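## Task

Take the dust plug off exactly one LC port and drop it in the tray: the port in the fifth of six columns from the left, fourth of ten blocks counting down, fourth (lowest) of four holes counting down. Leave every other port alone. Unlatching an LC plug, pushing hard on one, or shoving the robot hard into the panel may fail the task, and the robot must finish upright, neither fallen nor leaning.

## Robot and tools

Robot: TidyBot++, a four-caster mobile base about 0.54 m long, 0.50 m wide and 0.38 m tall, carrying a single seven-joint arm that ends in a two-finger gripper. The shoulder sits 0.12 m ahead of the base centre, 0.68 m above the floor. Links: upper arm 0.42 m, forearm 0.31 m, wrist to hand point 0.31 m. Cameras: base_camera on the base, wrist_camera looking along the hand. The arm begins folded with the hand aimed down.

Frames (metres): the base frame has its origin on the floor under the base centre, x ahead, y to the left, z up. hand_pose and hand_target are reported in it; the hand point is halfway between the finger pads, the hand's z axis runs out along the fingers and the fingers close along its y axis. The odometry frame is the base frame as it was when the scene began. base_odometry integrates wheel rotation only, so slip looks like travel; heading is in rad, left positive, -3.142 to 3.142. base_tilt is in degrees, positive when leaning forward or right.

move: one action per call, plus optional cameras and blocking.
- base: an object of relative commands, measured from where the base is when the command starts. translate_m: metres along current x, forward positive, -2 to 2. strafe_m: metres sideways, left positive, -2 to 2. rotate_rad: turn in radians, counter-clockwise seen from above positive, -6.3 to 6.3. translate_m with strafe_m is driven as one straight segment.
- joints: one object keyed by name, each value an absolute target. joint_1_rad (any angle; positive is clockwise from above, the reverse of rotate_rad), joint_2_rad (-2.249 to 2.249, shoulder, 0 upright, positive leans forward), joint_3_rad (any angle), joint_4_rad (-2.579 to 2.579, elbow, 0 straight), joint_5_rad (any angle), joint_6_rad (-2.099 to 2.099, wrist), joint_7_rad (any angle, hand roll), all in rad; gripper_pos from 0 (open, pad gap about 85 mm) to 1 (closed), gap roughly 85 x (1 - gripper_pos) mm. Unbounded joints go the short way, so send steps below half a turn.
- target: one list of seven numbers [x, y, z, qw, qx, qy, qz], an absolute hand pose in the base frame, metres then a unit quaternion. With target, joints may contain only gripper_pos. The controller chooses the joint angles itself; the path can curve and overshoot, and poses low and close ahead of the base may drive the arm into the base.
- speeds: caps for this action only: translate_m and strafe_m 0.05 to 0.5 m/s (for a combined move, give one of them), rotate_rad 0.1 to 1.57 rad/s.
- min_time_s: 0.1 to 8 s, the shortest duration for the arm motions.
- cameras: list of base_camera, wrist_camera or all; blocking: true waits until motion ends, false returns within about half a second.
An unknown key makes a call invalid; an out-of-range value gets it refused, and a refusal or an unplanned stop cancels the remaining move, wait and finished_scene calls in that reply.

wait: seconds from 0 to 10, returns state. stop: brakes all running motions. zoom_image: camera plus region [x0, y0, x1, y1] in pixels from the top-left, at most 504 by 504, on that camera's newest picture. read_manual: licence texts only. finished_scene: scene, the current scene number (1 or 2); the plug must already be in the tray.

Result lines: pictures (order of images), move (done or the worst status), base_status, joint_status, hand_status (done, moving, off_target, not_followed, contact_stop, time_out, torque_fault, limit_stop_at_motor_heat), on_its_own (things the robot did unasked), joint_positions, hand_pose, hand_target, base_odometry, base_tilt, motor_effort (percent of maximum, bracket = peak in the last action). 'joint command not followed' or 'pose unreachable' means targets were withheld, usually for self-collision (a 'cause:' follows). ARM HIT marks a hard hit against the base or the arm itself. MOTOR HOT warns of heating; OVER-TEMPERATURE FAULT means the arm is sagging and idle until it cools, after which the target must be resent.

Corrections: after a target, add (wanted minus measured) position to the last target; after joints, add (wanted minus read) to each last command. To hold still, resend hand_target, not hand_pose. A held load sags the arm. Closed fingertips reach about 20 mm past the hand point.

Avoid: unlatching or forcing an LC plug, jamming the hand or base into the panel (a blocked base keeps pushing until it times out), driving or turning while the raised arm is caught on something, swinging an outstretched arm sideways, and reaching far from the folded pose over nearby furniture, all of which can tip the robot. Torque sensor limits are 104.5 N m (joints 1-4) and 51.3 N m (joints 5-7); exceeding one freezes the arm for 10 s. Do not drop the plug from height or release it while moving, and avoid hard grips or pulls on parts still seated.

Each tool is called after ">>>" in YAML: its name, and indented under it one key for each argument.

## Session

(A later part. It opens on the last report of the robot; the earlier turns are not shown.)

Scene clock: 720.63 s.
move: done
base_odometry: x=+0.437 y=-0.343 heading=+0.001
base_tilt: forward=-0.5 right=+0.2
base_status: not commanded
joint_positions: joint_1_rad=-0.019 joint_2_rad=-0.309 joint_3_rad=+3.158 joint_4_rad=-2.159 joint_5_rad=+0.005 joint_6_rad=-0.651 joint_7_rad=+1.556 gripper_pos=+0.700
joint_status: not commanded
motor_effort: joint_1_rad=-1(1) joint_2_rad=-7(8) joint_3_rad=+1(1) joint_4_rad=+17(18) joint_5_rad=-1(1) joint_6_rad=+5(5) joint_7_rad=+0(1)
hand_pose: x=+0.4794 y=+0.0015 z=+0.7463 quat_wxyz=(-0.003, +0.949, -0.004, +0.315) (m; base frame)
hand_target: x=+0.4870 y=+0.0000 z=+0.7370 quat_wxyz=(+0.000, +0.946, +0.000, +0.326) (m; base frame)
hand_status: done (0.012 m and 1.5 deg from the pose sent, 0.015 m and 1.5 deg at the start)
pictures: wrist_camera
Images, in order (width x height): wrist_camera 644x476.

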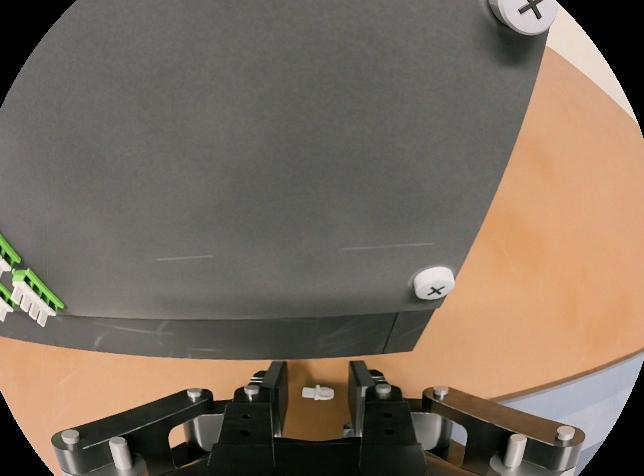

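>>> move:
  target: [0.4905, 0, 0.731, 0, 0.9455, 0, 0.3256]
  min_time_s: 1.5
  cameras: ["wrist_camera"]

>>> zoom_image:
  camera: "wrist_camera"
  region: [272, 340, 362, 430]

Scene clock: 730.03 s.
move: done
base_odometry: x=+0.437 y=-0.343 heading=+0.001
base_tilt: forward=-0.5 right=+0.2
base_status: not commanded
joint_positions: joint_1_rad=-0.019 joint_2_rad=-0.294 joint_3_rad=+3.158 joint_4_rad=-2.169 joint_5_rad=+0.005 joint_6_rad=-0.623 joint_7_rad=+1.556 gripper_pos=+0.700
joint_status: not commanded
motor_effort: joint_1_rad=-1(1) joint_2_rad=-7(8) joint_3_rad=+1(2) joint_4_rad=+17(18) joint_5_rad=-1(1) joint_6_rad=+5(5) joint_7_rad=+0(1)
hand_pose: x=+0.4839 y=+0.0016 z=+0.7414 quat_wxyz=(-0.003, +0.949, -0.004, +0.316) (m; base frame)
hand_target: x=+0.4905 y=+0.0000 z=+0.7310 quat_wxyz=(+0.000, +0.946, +0.000, +0.326) (m; base frame)
hand_status: done (0.012 m and 1.3 deg from the pose sent, 0.019 m and 1.5 deg at the start)
pictures: wrist_camera
Images, in order (width x height): wrist_camera 644x476.

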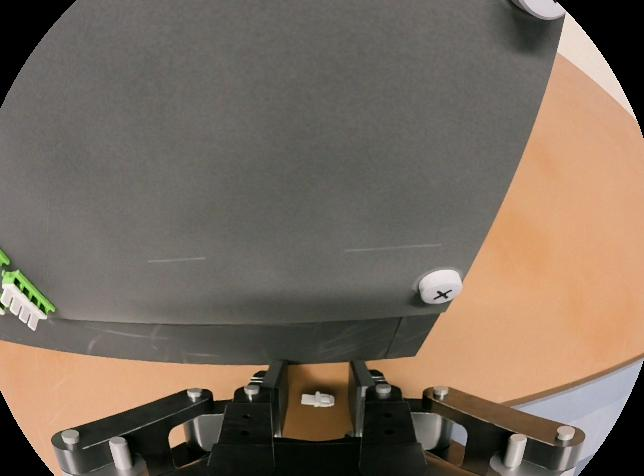

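Scaled by 5.600.

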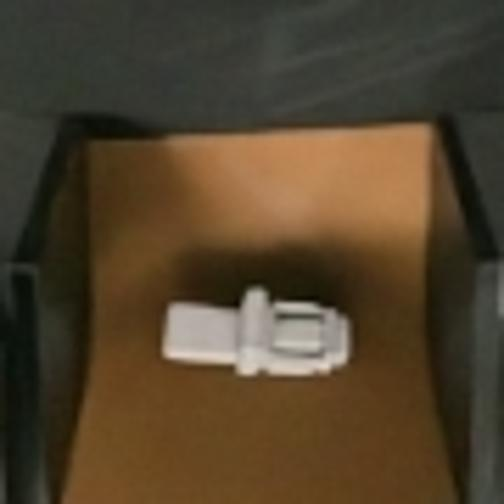

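>>> move:
  target: [0.4905, 0, 0.727, 0, 0.9455, 0, 0.3256]
  min_time_s: 1.5
  cameras: ["wrist_camera"]

>>> zoom_image:
  camera: "wrist_camera"
  region: [272, 340, 362, 430]

Scene clock: 734.67 s.
move: done
base_odometry: x=+0.437 y=-0.343 heading=+0.001
base_tilt: forward=-0.5 right=+0.2
base_status: not commanded
joint_positions: joint_1_rad=-0.019 joint_2_rad=-0.294 joint_3_rad=+3.158 joint_4_rad=-2.176 joint_5_rad=+0.005 joint_6_rad=-0.605 joint_7_rad=+1.556 gripper_pos=+0.700
joint_status: not commanded
motor_effort: joint_1_rad=-1(1) joint_2_rad=-6(8) joint_3_rad=+1(2) joint_4_rad=+17(17) joint_5_rad=+0(1) joint_6_rad=+4(5) joint_7_rad=+0(1)
hand_pose: x=+0.4860 y=+0.0016 z=+0.7413 quat_wxyz=(-0.003, +0.947, -0.004, +0.321) (m; base frame)
hand_target: x=+0.4905 y=+0.0000 z=+0.7270 quat_wxyz=(+0.000, +0.946, +0.000, +0.326) (m; base frame)
hand_status: done (0.015 m and 0.8 deg from the pose sent, 0.016 m and 1.3 deg at the start)
pictures: wrist_camera
Images, in order (width x height): wrist_camera 644x476.

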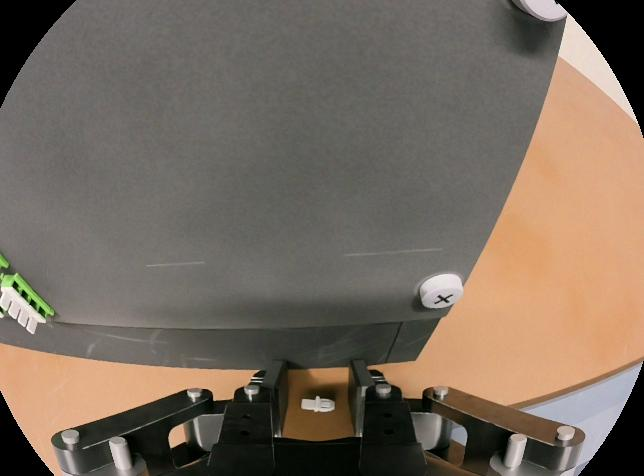

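Scaled by 5.600.

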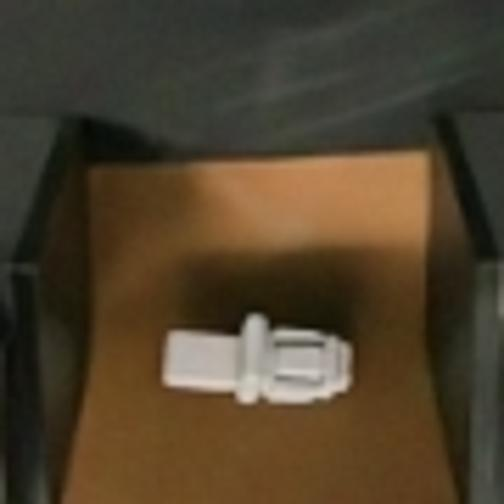

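>>> move:
  target: [0.489, 0, 0.7305, 0, 0.9455, 0, 0.3256]
  min_time_s: 1.5
  cameras: ["wrist_camera"]

>>> zoom_image:
  camera: "wrist_camera"
  region: [272, 340, 362, 430]

Scene clock: 742.23 s.
move: done
base_odometry: x=+0.437 y=-0.343 heading=+0.001
base_tilt: forward=-0.5 right=+0.2
base_status: not commanded
joint_positions: joint_1_rad=-0.019 joint_2_rad=-0.294 joint_3_rad=+3.158 joint_4_rad=-2.176 joint_5_rad=+0.005 joint_6_rad=-0.605 joint_7_rad=+1.556 gripper_pos=+0.700
joint_status: not commanded
motor_effort: joint_1_rad=-1(1) joint_2_rad=-7(7) joint_3_rad=+1(2) joint_4_rad=+16(17) joint_5_rad=-1(1) joint_6_rad=+4(5) joint_7_rad=+0(1)
hand_pose: x=+0.4860 y=+0.0016 z=+0.7413 quat_wxyz=(-0.003, +0.947, -0.004, +0.321) (m; base frame)
hand_target: x=+0.4890 y=+0.0000 z=+0.7305 quat_wxyz=(+0.000, +0.946, +0.000, +0.326) (m; base frame)
hand_status: done (0.011 m and 0.8 deg from the pose sent, 0.011 m and 0.8 deg at the start)
pictures: wrist_camera
Images, in order (width x height): wrist_camera 644x476.

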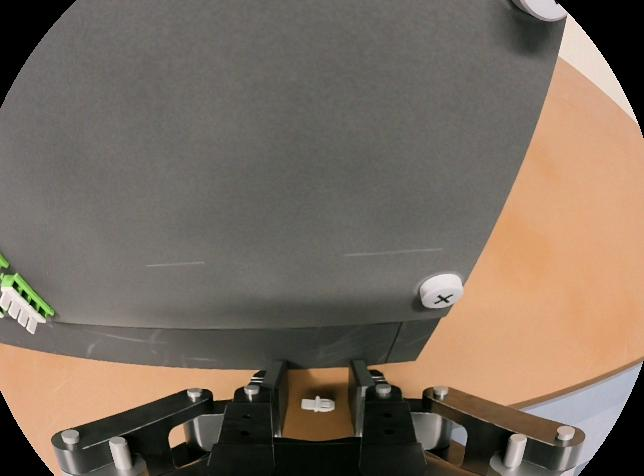

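Scaled by 5.600.

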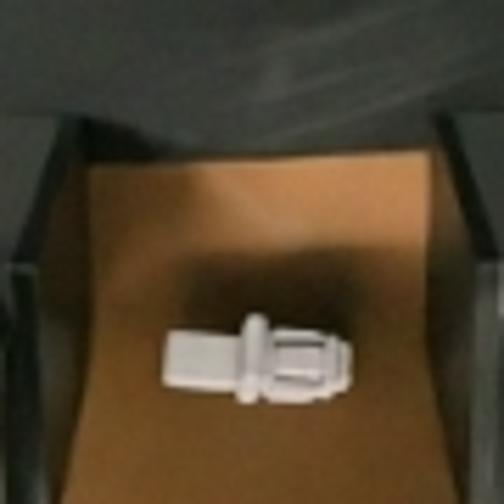

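>>> move:
  base: {"translate_m": -0.0015}
  speeds: {"translate_m": 0.05}

>>> move:
  joints: {"gripper_pos": 0.8}
  min_time_s: 1.5
  cameras: ["wrist_camera"]

>>> zoom_image:
  camera: "wrist_camera"
  region: [272, 340, 362, 430]

Scene clock: 744.90 s.
move: done
base_odometry: x=+0.436 y=-0.343 heading=+0.001
base_tilt: forward=-0.5 right=+0.2
base_status: done
joint_positions: joint_1_rad=-0.019 joint_2_rad=-0.294 joint_3_rad=+3.158 joint_4_rad=-2.176 joint_5_rad=+0.005 joint_6_rad=-0.604 joint_7_rad=+1.556 gripper_pos=+0.700
joint_status: not commanded
motor_effort: joint_1_rad=-1(2) joint_2_rad=-7(8) joint_3_rad=+1(2) joint_4_rad=+17(17) joint_5_rad=-1(1) joint_6_rad=+4(5) joint_7_rad=+0(1)
hand_pose: x=+0.4862 y=+0.0016 z=+0.7413 quat_wxyz=(-0.003, +0.947, -0.004, +0.322) (m; base frame)
hand_target: x=+0.4890 y=+0.0000 z=+0.7305 quat_wxyz=(+0.000, +0.946, +0.000, +0.326) (m; base frame)
hand_status: not commanded
pictures: none

Scene clock: 745.43 s.
move: done
base_odometry: x=+0.436 y=-0.343 heading=+0.001
base_tilt: forward=-0.5 right=+0.2
base_status: not commanded
joint_positions: joint_1_rad=-0.018 joint_2_rad=-0.294 joint_3_rad=+3.158 joint_4_rad=-2.176 joint_5_rad=+0.005 joint_6_rad=-0.603 joint_7_rad=+1.556 gripper_pos=+0.800
joint_status: all done
motor_effort: joint_1_rad=-1(1) joint_2_rad=-6(6) joint_3_rad=+1(1) joint_4_rad=+15(15) joint_5_rad=-1(2) joint_6_rad=+4(4) joint_7_rad=+0(1)
hand_pose: x=+0.4864 y=+0.0011 z=+0.7415 quat_wxyz=(-0.003, +0.947, -0.005, +0.322) (m; base frame)
hand_target: x=+0.4890 y=+0.0000 z=+0.7305 quat_wxyz=(+0.000, +0.946, +0.000, +0.326) (m; base frame)
hand_status: not commanded
pictures: wrist_camera
Images, in order (width x height): wrist_camera 644x476.

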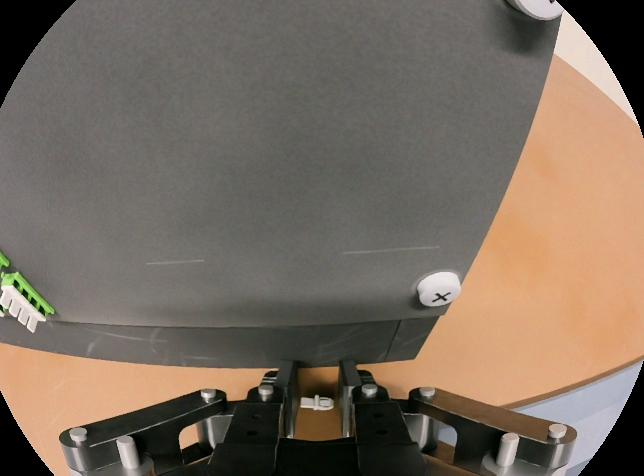

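Scaled by 5.600.

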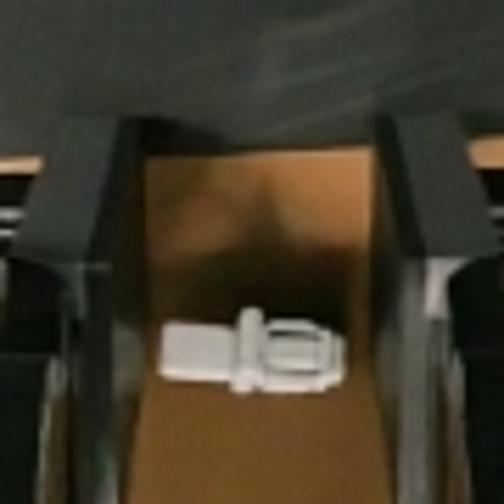

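>>> move:
  joints: {"gripper_pos": 0.825}
  min_time_s: 1

>>> move:
  joints: {"gripper_pos": 0.84}
  min_time_s: 1
  cameras: ["wrist_camera"]

>>> zoom_image:
  camera: "wrist_camera"
  region: [272, 340, 362, 430]

Scene clock: 748.70 s.
move: done
base_odometry: x=+0.436 y=-0.343 heading=+0.001
base_tilt: forward=-0.5 right=+0.2
base_status: not commanded
joint_positions: joint_1_rad=-0.018 joint_2_rad=-0.294 joint_3_rad=+3.158 joint_4_rad=-2.176 joint_5_rad=+0.005 joint_6_rad=-0.603 joint_7_rad=+1.556 gripper_pos=+0.825
joint_status: all done
motor_effort: joint_1_rad=-2(2) joint_2_rad=-5(6) joint_3_rad=+0(1) joint_4_rad=+14(15) joint_5_rad=-1(1) joint_6_rad=+3(3) joint_7_rad=+1(1)
hand_pose: x=+0.4864 y=+0.0011 z=+0.7415 quat_wxyz=(-0.003, +0.947, -0.005, +0.322) (m; base frame)
hand_target: x=+0.4890 y=+0.0000 z=+0.7305 quat_wxyz=(+0.000, +0.946, +0.000, +0.326) (m; base frame)
hand_status: not commanded
pictures: none

Scene clock: 749.03 s.
move: done
base_odometry: x=+0.436 y=-0.343 heading=+0.001
base_tilt: forward=-0.5 right=+0.2
base_status: not commanded
joint_positions: joint_1_rad=-0.018 joint_2_rad=-0.294 joint_3_rad=+3.158 joint_4_rad=-2.176 joint_5_rad=+0.005 joint_6_rad=-0.603 joint_7_rad=+1.556 gripper_pos=+0.840
joint_status: all done
motor_effort: joint_1_rad=-2(2) joint_2_rad=-6(6) joint_3_rad=+1(1) joint_4_rad=+14(15) joint_5_rad=-1(2) joint_6_rad=+3(3) joint_7_rad=+0(0)
hand_pose: x=+0.4864 y=+0.0010 z=+0.7415 quat_wxyz=(-0.003, +0.947, -0.005, +0.322) (m; base frame)
hand_target: x=+0.4890 y=+0.0000 z=+0.7305 quat_wxyz=(+0.000, +0.946, +0.000, +0.326) (m; base frame)
hand_status: not commanded
pictures: wrist_camera
Images, in order (width x height): wrist_camera 644x476.

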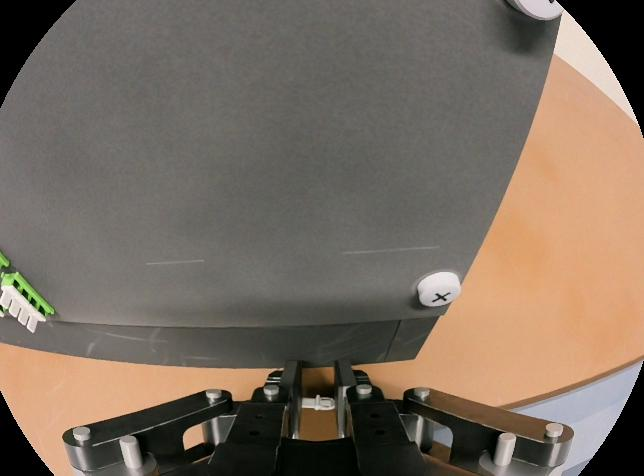

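Scaled by 5.600.

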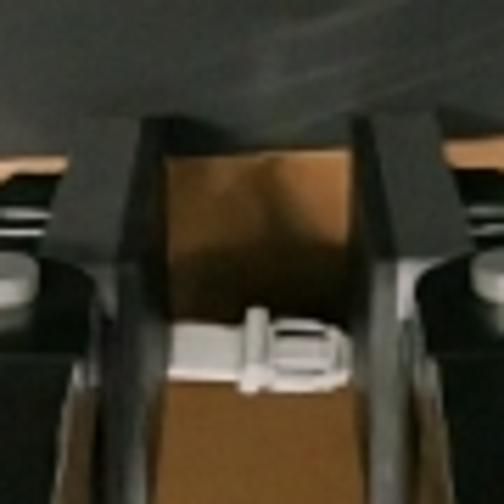

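>>> move:
  joints: {"gripper_pos": 0.85}
  min_time_s: 1

>>> move:
  joints: {"gripper_pos": 0.86}
  min_time_s: 1
  cameras: ["wrist_camera"]

>>> zoom_image:
  camera: "wrist_camera"
  region: [272, 340, 362, 430]

Scene clock: 751.27 s.
move: done
base_odometry: x=+0.436 y=-0.343 heading=+0.001
base_tilt: forward=-0.5 right=+0.2
base_status: not commanded
joint_positions: joint_1_rad=-0.018 joint_2_rad=-0.294 joint_3_rad=+3.158 joint_4_rad=-2.176 joint_5_rad=+0.005 joint_6_rad=-0.603 joint_7_rad=+1.556 gripper_pos=+0.849
joint_status: all done
motor_effort: joint_1_rad=-2(2) joint_2_rad=-5(6) joint_3_rad=+1(1) joint_4_rad=+14(15) joint_5_rad=-1(1) joint_6_rad=+3(3) joint_7_rad=+0(0)
hand_pose: x=+0.4864 y=+0.0010 z=+0.7415 quat_wxyz=(-0.003, +0.947, -0.005, +0.322) (m; base frame)
hand_target: x=+0.4890 y=+0.0000 z=+0.7305 quat_wxyz=(+0.000, +0.946, +0.000, +0.326) (m; base frame)
hand_status: not commanded
pictures: none

Scene clock: 751.60 s.
move: done
base_odometry: x=+0.436 y=-0.343 heading=+0.001
base_tilt: forward=-0.5 right=+0.2
base_status: not commanded
joint_positions: joint_1_rad=-0.018 joint_2_rad=-0.294 joint_3_rad=+3.158 joint_4_rad=-2.176 joint_5_rad=+0.005 joint_6_rad=-0.603 joint_7_rad=+1.556 gripper_pos=+0.857
joint_status: all done
motor_effort: joint_1_rad=-2(2) joint_2_rad=-6(6) joint_3_rad=+1(1) joint_4_rad=+14(14) joint_5_rad=-1(2) joint_6_rad=+3(3) joint_7_rad=+0(1)
hand_pose: x=+0.4864 y=+0.0010 z=+0.7415 quat_wxyz=(-0.003, +0.947, -0.005, +0.322) (m; base frame)
hand_target: x=+0.4890 y=+0.0000 z=+0.7305 quat_wxyz=(+0.000, +0.946, +0.000, +0.326) (m; base frame)
hand_status: not commanded
pictures: wrist_camera
Images, in order (width x height): wrist_camera 644x476.

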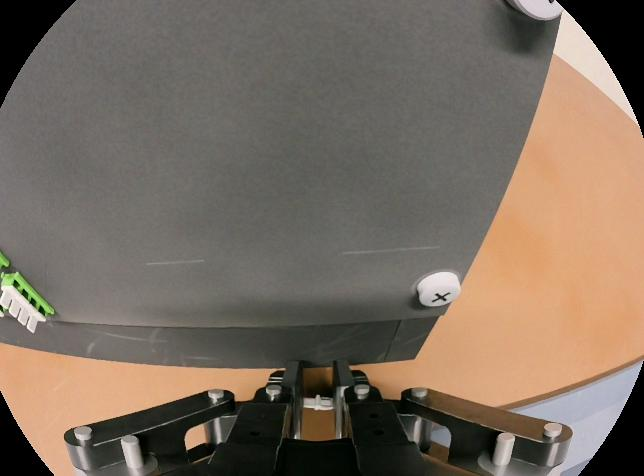

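Scaled by 5.600.

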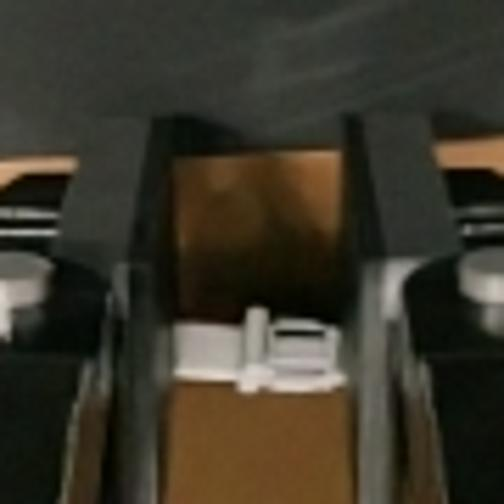

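>>> move:
  joints: {"gripper_pos": 0.88}
  min_time_s: 1
  cameras: ["wrist_camera"]

>>> zoom_image:
  camera: "wrist_camera"
  region: [272, 340, 362, 430]

Scene clock: 754.60 s.
move: done
base_odometry: x=+0.436 y=-0.343 heading=+0.001
base_tilt: forward=-0.5 right=+0.2
base_status: not commanded
joint_positions: joint_1_rad=-0.018 joint_2_rad=-0.294 joint_3_rad=+3.158 joint_4_rad=-2.176 joint_5_rad=+0.005 joint_6_rad=-0.603 joint_7_rad=+1.556 gripper_pos=+0.874
joint_status: all done
motor_effort: joint_1_rad=-1(2) joint_2_rad=-5(5) joint_3_rad=+0(1) joint_4_rad=+14(14) joint_5_rad=-1(2) joint_6_rad=+2(3) joint_7_rad=+0(1)
hand_pose: x=+0.4865 y=+0.0010 z=+0.7416 quat_wxyz=(-0.003, +0.947, -0.005, +0.322) (m; base frame)
hand_target: x=+0.4890 y=+0.0000 z=+0.7305 quat_wxyz=(+0.000, +0.946, +0.000, +0.326) (m; base frame)
hand_status: not commanded
pictures: wrist_camera
Images, in order (width x height): wrist_camera 644x476.

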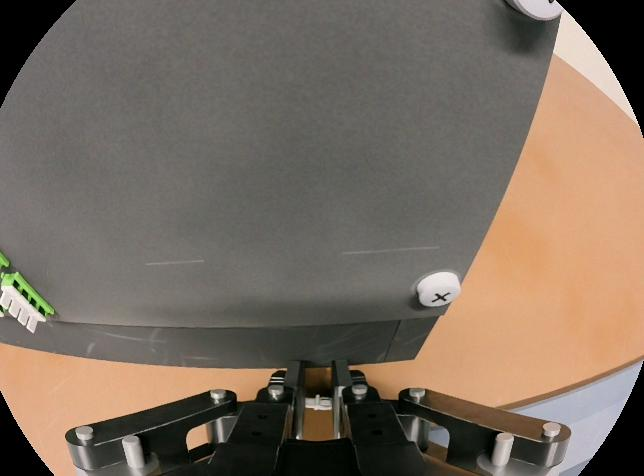

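Scaled by 5.600.

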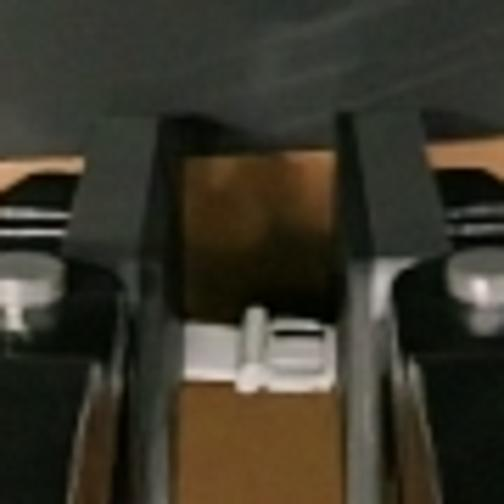

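>>> move:
  joints: {"gripper_pos": 0.9}
  min_time_s: 1
  cameras: ["wrist_camera"]

>>> zoom_image:
  camera: "wrist_camera"
  region: [287, 350, 347, 410]

Scene clock: 761.37 s.
move: done
base_odometry: x=+0.436 y=-0.343 heading=+0.001
base_tilt: forward=-0.5 right=+0.2
base_status: not commanded
joint_positions: joint_1_rad=-0.018 joint_2_rad=-0.294 joint_3_rad=+3.158 joint_4_rad=-2.176 joint_5_rad=+0.005 joint_6_rad=-0.603 joint_7_rad=+1.556 gripper_pos=+0.890
joint_status: all done
motor_effort: joint_1_rad=-1(1) joint_2_rad=-5(6) joint_3_rad=+1(1) joint_4_rad=+14(14) joint_5_rad=-1(1) joint_6_rad=+3(3) joint_7_rad=+0(1)
hand_pose: x=+0.4865 y=+0.0010 z=+0.7416 quat_wxyz=(-0.003, +0.947, -0.005, +0.322) (m; base frame)
hand_target: x=+0.4890 y=+0.0000 z=+0.7305 quat_wxyz=(+0.000, +0.946, +0.000, +0.326) (m; base frame)
hand_status: not commanded
pictures: wrist_camera
Images, in order (width x height): wrist_camera 644x476.

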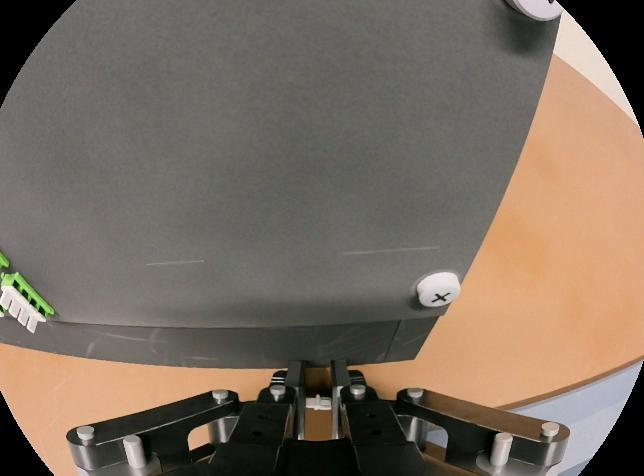

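Scaled by 8.400.

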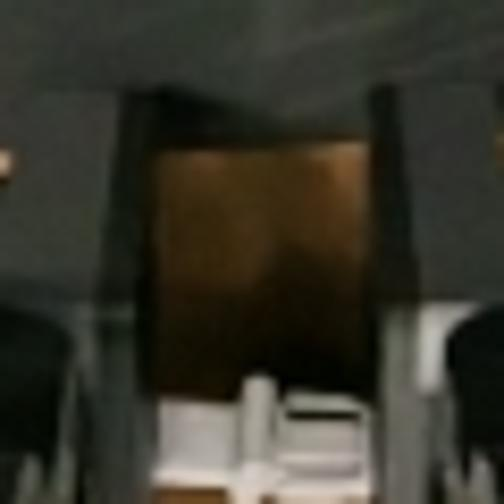

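>>> move:
  target: [0.484, 0, 0.752, 0, 0.9455, 0, 0.3256]
  min_time_s: 2.5
  cameras: ["wrist_camera"]

>>> zoom_image:
  camera: "wrist_camera"
  region: [272, 340, 362, 430]

Scene clock: 766.83 s.
move: done
base_odometry: x=+0.436 y=-0.343 heading=+0.001
base_tilt: forward=-0.5 right=+0.2
base_status: not commanded
joint_positions: joint_1_rad=-0.018 joint_2_rad=-0.295 joint_3_rad=+3.158 joint_4_rad=-2.176 joint_5_rad=+0.005 joint_6_rad=-0.603 joint_7_rad=+1.556 gripper_pos=+0.890
joint_status: not commanded
motor_effort: joint_1_rad=-1(1) joint_2_rad=-7(8) joint_3_rad=+1(1) joint_4_rad=+17(17) joint_5_rad=+0(1) joint_6_rad=+5(5) joint_7_rad=+0(1)
hand_pose: x=+0.4865 y=+0.0010 z=+0.7419 quat_wxyz=(-0.003, +0.946, -0.005, +0.323) (m; base frame)
hand_target: x=+0.4840 y=+0.0000 z=+0.7520 quat_wxyz=(+0.000, +0.946, +0.000, +0.326) (m; base frame)
hand_status: done (0.010 m and 0.7 deg from the pose sent, 0.011 m and 0.8 deg at the start)
pictures: wrist_camera
Images, in order (width x height): wrist_camera 644x476.

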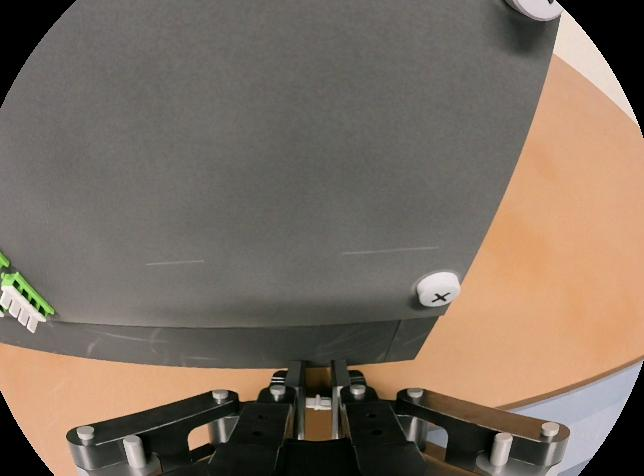

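Scaled by 5.600.

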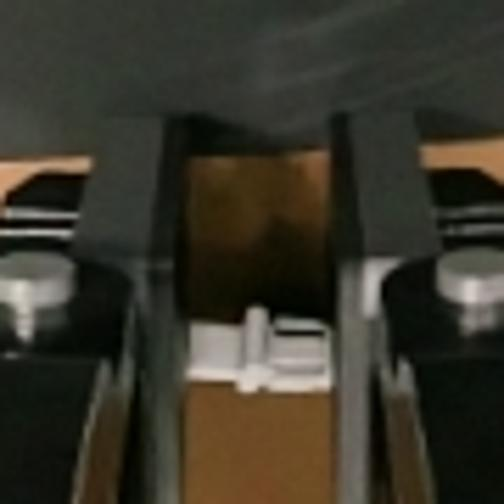

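Friction deadband. Lift further.

>>> move:
  target: [0.481, 0, 0.762, 0, 0.9455, 0, 0.3256]
  min_time_s: 3
  cameras: ["wrist_camera"]

>>> zoom_image:
  camera: "wrist_camera"
  region: [272, 340, 362, 430]

Scene clock: 771.77 s.
move: done
base_odometry: x=+0.436 y=-0.343 heading=+0.001
base_tilt: forward=-0.5 right=+0.2
base_status: not commanded
joint_positions: joint_1_rad=-0.018 joint_2_rad=-0.310 joint_3_rad=+3.158 joint_4_rad=-2.165 joint_5_rad=+0.005 joint_6_rad=-0.612 joint_7_rad=+1.556 gripper_pos=+0.890
joint_status: not commanded
motor_effort: joint_1_rad=-1(1) joint_2_rad=-7(8) joint_3_rad=+1(2) joint_4_rad=+17(18) joint_5_rad=-1(1) joint_6_rad=+6(6) joint_7_rad=+0(1)
hand_pose: x=+0.4871 y=+0.0009 z=+0.7513 quat_wxyz=(-0.003, +0.944, -0.005, +0.331) (m; base frame)
hand_target: x=+0.4810 y=+0.0000 z=+0.7620 quat_wxyz=(+0.000, +0.946, +0.000, +0.326) (m; base frame)
hand_status: done (0.012 m and 0.9 deg from the pose sent, 0.021 m and 0.7 deg at the start)
pictures: wrist_camera
Images, in order (width x height): wrist_camera 644x476.

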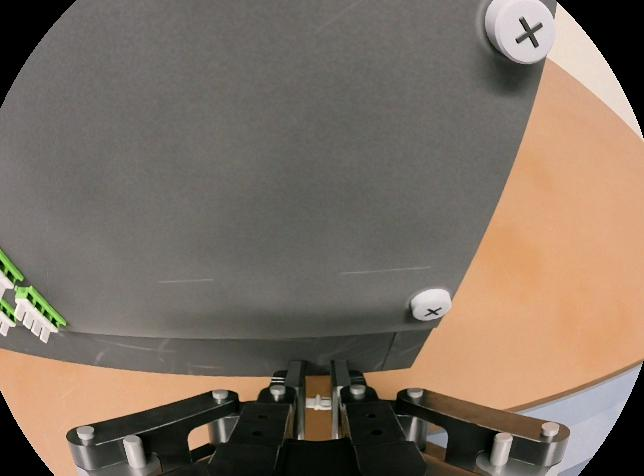

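Scaled by 5.600.

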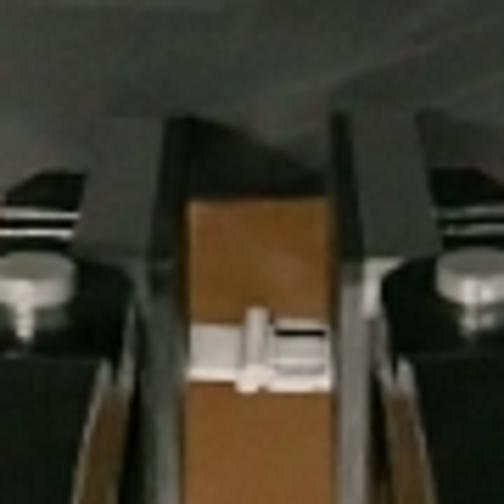

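>>> move:
  target: [0.46, 0, 0.82, 0, 0.9455, 0, 0.3256]
  min_time_s: 4
  cameras: ["wrist_camera"]

>>> zoom_image:
  camera: "wrist_camera"
  region: [272, 340, 362, 430]

Scene clock: 779.70 s.
move: done
base_odometry: x=+0.436 y=-0.343 heading=+0.001
base_tilt: forward=-0.5 right=+0.2
base_status: not commanded
joint_positions: joint_1_rad=-0.018 joint_2_rad=-0.387 joint_3_rad=+3.158 joint_4_rad=-2.015 joint_5_rad=+0.005 joint_6_rad=-0.831 joint_7_rad=+1.556 gripper_pos=+0.890
joint_status: not commanded
motor_effort: joint_1_rad=-1(1) joint_2_rad=-5(8) joint_3_rad=+1(2) joint_4_rad=+18(18) joint_5_rad=+0(1) joint_6_rad=+5(6) joint_7_rad=+0(1)
hand_pose: x=+0.4705 y=+0.0003 z=+0.8119 quat_wxyz=(-0.003, +0.942, -0.006, +0.334) (m; base frame)
hand_target: x=+0.4600 y=+0.0000 z=+0.8200 quat_wxyz=(+0.000, +0.946, +0.000, +0.326) (m; base frame)
hand_status: done (0.013 m and 1.3 deg from the pose sent, 0.074 m and 0.9 deg at the start)
pictures: wrist_camera
Images, in order (width x height): wrist_camera 644x476.

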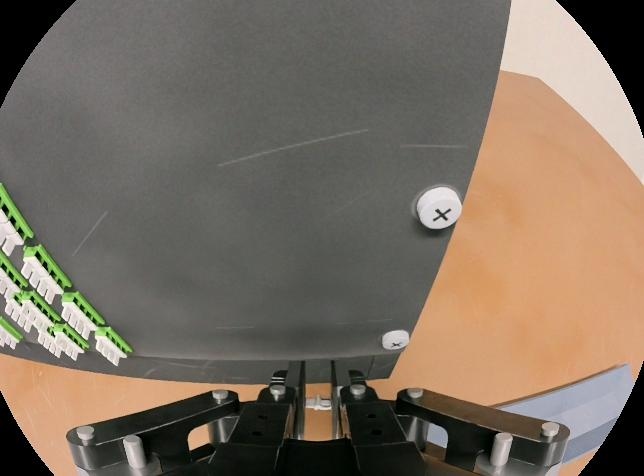

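Scaled by 5.600.

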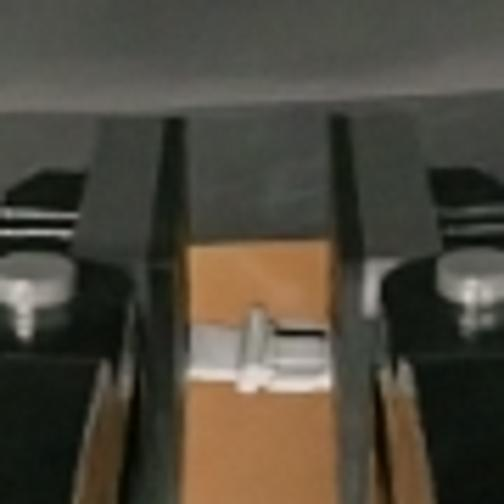

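>>> move:
  base: {"translate_m": -0.035, "strafe_m": -0.1}
  speeds: {"translate_m": 0.1}
  cameras: ["wrist_camera"]

>>> zoom_image:
  camera: "wrist_camera"
  region: [242, 300, 402, 460]

Scene clock: 791.53 s.
move: done
base_odometry: x=+0.401 y=-0.443 heading=+0.002
base_tilt: forward=-0.5 right=+0.2
base_status: done
joint_positions: joint_1_rad=-0.017 joint_2_rad=-0.390 joint_3_rad=+3.155 joint_4_rad=-2.015 joint_5_rad=+0.005 joint_6_rad=-0.833 joint_7_rad=+1.556 gripper_pos=+0.890
joint_status: not commanded
motor_effort: joint_1_rad=-1(1) joint_2_rad=-5(6) joint_3_rad=+1(2) joint_4_rad=+17(18) joint_5_rad=+0(1) joint_6_rad=+5(6) joint_7_rad=+0(1)
hand_pose: x=+0.4697 y=+0.0011 z=+0.8128 quat_wxyz=(-0.003, +0.942, -0.004, +0.335) (m; base frame)
hand_target: x=+0.4600 y=+0.0000 z=+0.8200 quat_wxyz=(+0.000, +0.946, +0.000, +0.326) (m; base frame)
hand_status: not commanded
pictures: wrist_camera
Images, in order (width x height): wrist_camera 644x476.

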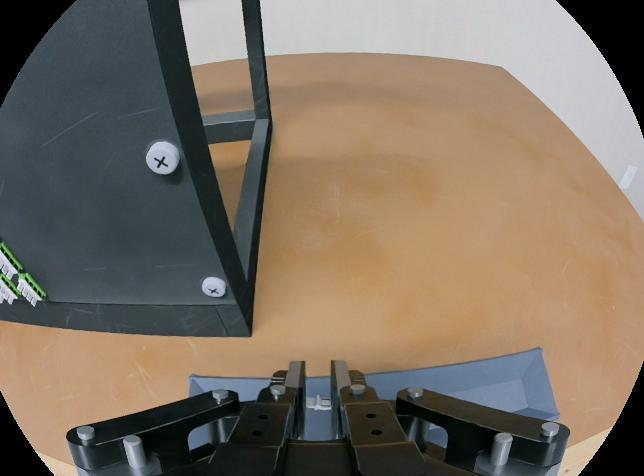

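Scaled by 3.150.

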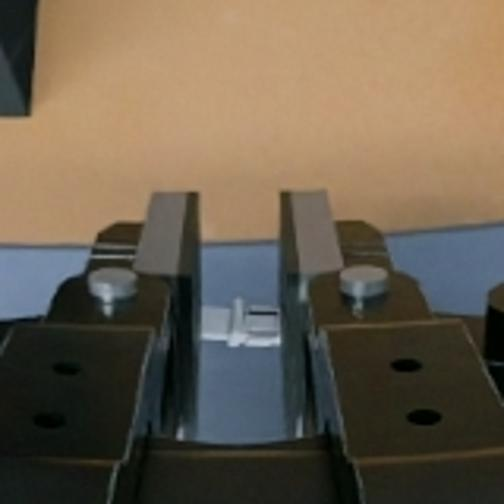

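>>> move:
  target: [0.479, 0, 0.775, 0, 0.9455, 0, 0.3256]
  min_time_s: 3
  cameras: ["wrist_camera"]

>>> zoom_image:
  camera: "wrist_camera"
  region: [242, 300, 402, 460]

Scene clock: 799.40 s.
move: done
base_odometry: x=+0.401 y=-0.443 heading=+0.002
base_tilt: forward=-0.5 right=+0.2
base_status: not commanded
joint_positions: joint_1_rad=-0.017 joint_2_rad=-0.357 joint_3_rad=+3.155 joint_4_rad=-2.063 joint_5_rad=+0.005 joint_6_rad=-0.797 joint_7_rad=+1.556 gripper_pos=+0.890
joint_status: not commanded
motor_effort: joint_1_rad=-1(1) joint_2_rad=-6(7) joint_3_rad=+1(2) joint_4_rad=+17(18) joint_5_rad=-1(1) joint_6_rad=+5(6) joint_7_rad=+0(1)
hand_pose: x=+0.4692 y=+0.0013 z=+0.7837 quat_wxyz=(-0.003, +0.950, -0.004, +0.314) (m; base frame)
hand_target: x=+0.4790 y=+0.0000 z=+0.7750 quat_wxyz=(+0.000, +0.946, +0.000, +0.326) (m; base frame)
hand_status: done (0.013 m and 1.6 deg from the pose sent, 0.039 m and 1.3 deg at the start)
pictures: wrist_camera
Images, in order (width x height): wrist_camera 644x476.

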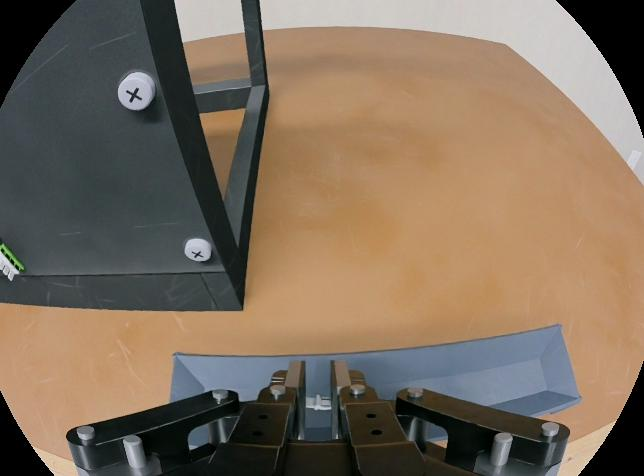

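Scaled by 3.150.

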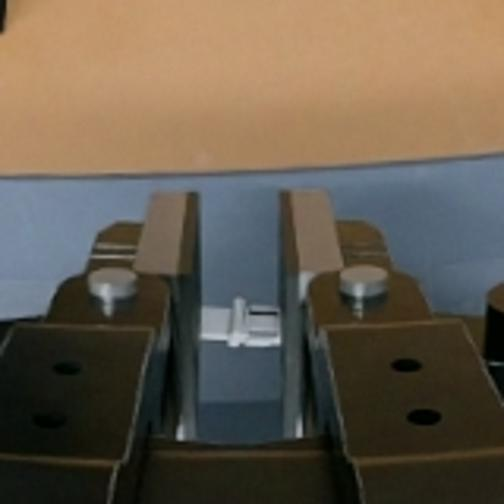

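>>> zoom_image:
  camera: "wrist_camera"
  region: [380, 300, 600, 470]

>>> zoom_image:
  camera: "wrist_camera"
  region: [150, 320, 310, 470]

Scaled by 2.291.

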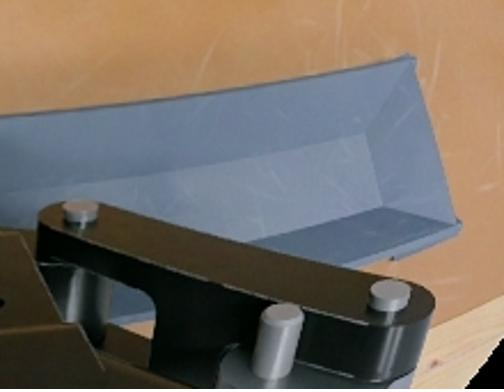

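Scaled by 3.150.

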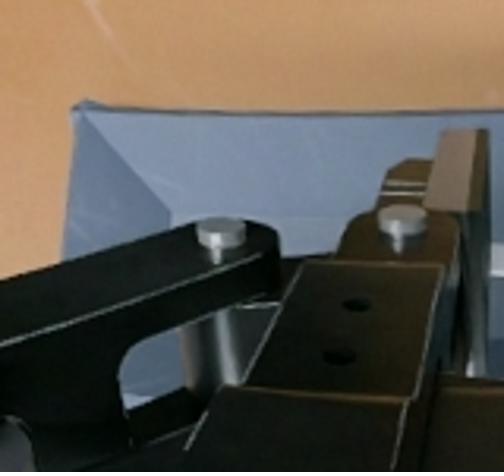

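>>> move:
  target: [0.483, 0, 0.752, 0, 0.9455, 0, 0.3256]
  min_time_s: 2.5
  cameras: ["wrist_camera"]

>>> zoom_image:
  camera: "wrist_camera"
  region: [242, 300, 402, 460]

Scene clock: 808.80 s.
move: done
base_odometry: x=+0.401 y=-0.443 heading=+0.002
base_tilt: forward=-0.5 right=+0.2
base_status: not commanded
joint_positions: joint_1_rad=-0.017 joint_2_rad=-0.332 joint_3_rad=+3.155 joint_4_rad=-2.124 joint_5_rad=+0.005 joint_6_rad=-0.711 joint_7_rad=+1.556 gripper_pos=+0.890
joint_status: not commanded
motor_effort: joint_1_rad=-1(1) joint_2_rad=-6(7) joint_3_rad=+1(2) joint_4_rad=+17(18) joint_5_rad=+0(1) joint_6_rad=+5(5) joint_7_rad=+0(1)
hand_pose: x=+0.4744 y=+0.0015 z=+0.7609 quat_wxyz=(-0.003, +0.949, -0.004, +0.314) (m; base frame)
hand_target: x=+0.4830 y=+0.0000 z=+0.7520 quat_wxyz=(+0.000, +0.946, +0.000, +0.326) (m; base frame)
hand_status: done (0.012 m and 1.5 deg from the pose sent, 0.035 m and 1.6 deg at the start)
pictures: wrist_camera
Images, in order (width x height): wrist_camera 644x476.

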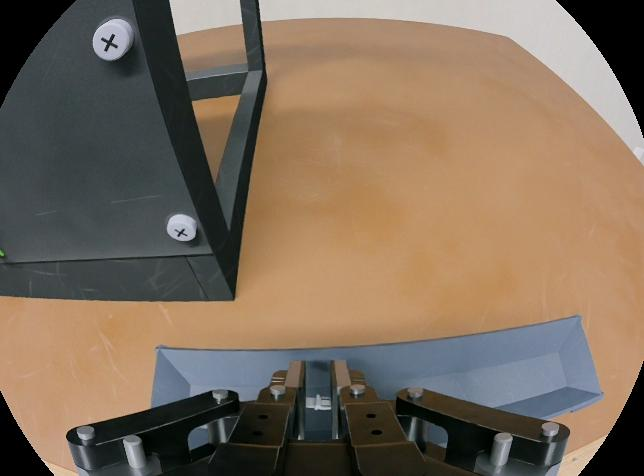

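Scaled by 3.150.

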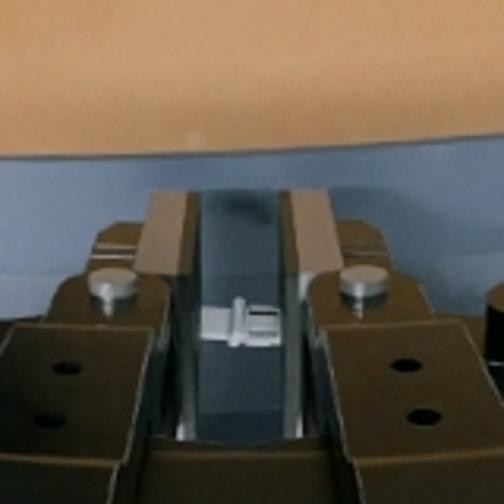

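>>> move:
  target: [0.483, 0, 0.745, 0, 0.9455, 0, 0.3256]
  min_time_s: 1.5

>>> move:
  joints: {"gripper_pos": 0.75}
  min_time_s: 1.5
  cameras: ["wrist_camera"]

>>> zoom_image:
  camera: "wrist_camera"
  region: [242, 300, 402, 460]

Scene clock: 813.87 s.
move: done
base_odometry: x=+0.401 y=-0.443 heading=+0.002
base_tilt: forward=-0.5 right=+0.2
base_status: not commanded
joint_positions: joint_1_rad=-0.017 joint_2_rad=-0.327 joint_3_rad=+3.155 joint_4_rad=-2.143 joint_5_rad=+0.005 joint_6_rad=-0.685 joint_7_rad=+1.556 gripper_pos=+0.890
joint_status: not commanded
motor_effort: joint_1_rad=-1(1) joint_2_rad=-7(8) joint_3_rad=+1(2) joint_4_rad=+17(18) joint_5_rad=+0(1) joint_6_rad=+5(5) joint_7_rad=+0(1)
hand_pose: x=+0.4748 y=+0.0016 z=+0.7541 quat_wxyz=(-0.003, +0.949, -0.004, +0.314) (m; base frame)
hand_target: x=+0.4830 y=+0.0000 z=+0.7450 quat_wxyz=(+0.000, +0.946, +0.000, +0.326) (m; base frame)
hand_status: done (0.012 m and 1.5 deg from the pose sent, 0.018 m and 1.5 deg at the start)
pictures: none

Scene clock: 814.43 s.
move: done
base_odometry: x=+0.401 y=-0.443 heading=+0.002
base_tilt: forward=-0.5 right=+0.2
base_status: not commanded
joint_positions: joint_1_rad=-0.017 joint_2_rad=-0.327 joint_3_rad=+3.155 joint_4_rad=-2.143 joint_5_rad=+0.005 joint_6_rad=-0.685 joint_7_rad=+1.556 gripper_pos=+0.750
joint_status: all done
motor_effort: joint_1_rad=-1(1) joint_2_rad=-7(7) joint_3_rad=+1(2) joint_4_rad=+17(18) joint_5_rad=+0(1) joint_6_rad=+5(5) joint_7_rad=+1(1)
hand_pose: x=+0.4749 y=+0.0016 z=+0.7541 quat_wxyz=(-0.003, +0.949, -0.004, +0.314) (m; base frame)
hand_target: x=+0.4830 y=+0.0000 z=+0.7450 quat_wxyz=(+0.000, +0.946, +0.000, +0.326) (m; base frame)
hand_status: not commanded
pictures: wrist_camera
Images, in order (width x height): wrist_camera 644x476.

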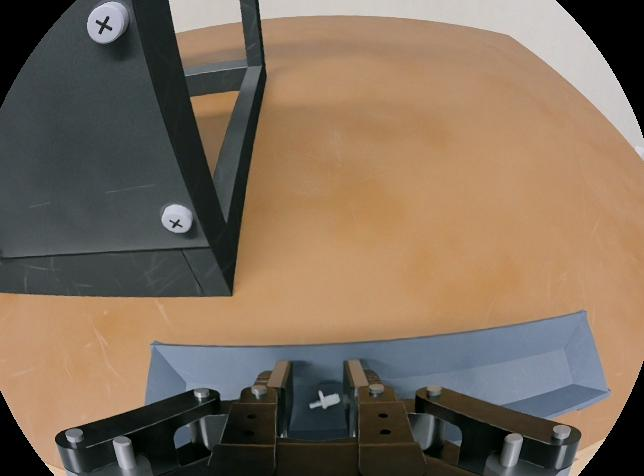

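Scaled by 3.150.

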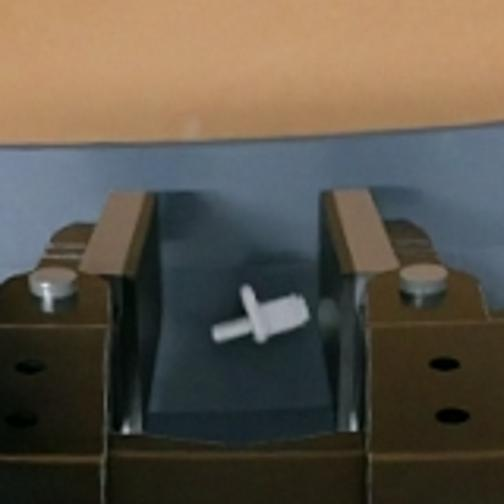

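Plug released in the tray. Raise and verify.

>>> move:
  target: [0.44, 0, 0.86, 0, 0.9455, 0, 0.3256]
  min_time_s: 2
  cameras: ["wrist_camera"]

>>> zoom_image:
  camera: "wrist_camera"
  region: [160, 300, 400, 470]

Scene clock: 820.93 s.
move: done
base_odometry: x=+0.401 y=-0.443 heading=+0.002
base_tilt: forward=-0.5 right=+0.2
base_status: not commanded
joint_positions: joint_1_rad=-0.017 joint_2_rad=-0.435 joint_3_rad=+3.155 joint_4_rad=-1.904 joint_5_rad=+0.005 joint_6_rad=-0.984 joint_7_rad=+1.556 gripper_pos=+0.750
joint_status: not commanded
motor_effort: joint_1_rad=-1(1) joint_2_rad=-4(8) joint_3_rad=+1(2) joint_4_rad=+18(18) joint_5_rad=+0(1) joint_6_rad=+5(6) joint_7_rad=+1(1)
hand_pose: x=+0.4525 y=+0.0006 z=+0.8554 quat_wxyz=(-0.003, +0.941, -0.005, +0.338) (m; base frame)
hand_target: x=+0.4400 y=+0.0000 z=+0.8600 quat_wxyz=(+0.000, +0.946, +0.000, +0.326) (m; base frame)
hand_status: done (0.013 m and 1.7 deg from the pose sent, 0.111 m and 1.5 deg at the start)
pictures: wrist_camera
Images, in order (width x height): wrist_camera 644x476.

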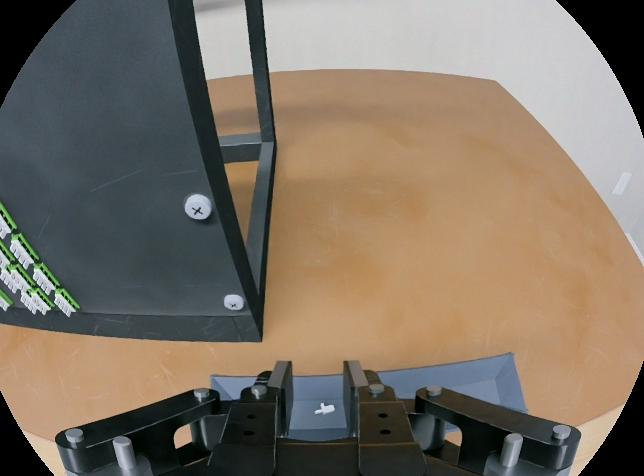

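Scaled by 2.100.

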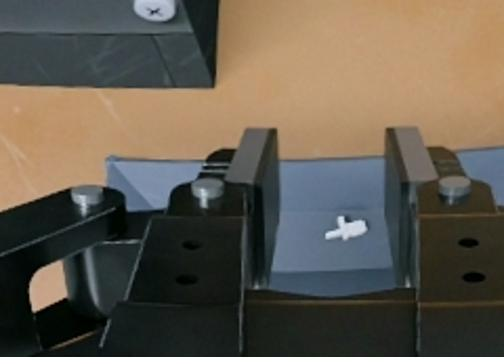

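The target port is open, its neighbours were unchanged when I last zoomed in, and its plug is in the tray.

>>> finished_scene:
  scene: 2

The scene is finished: the task was done.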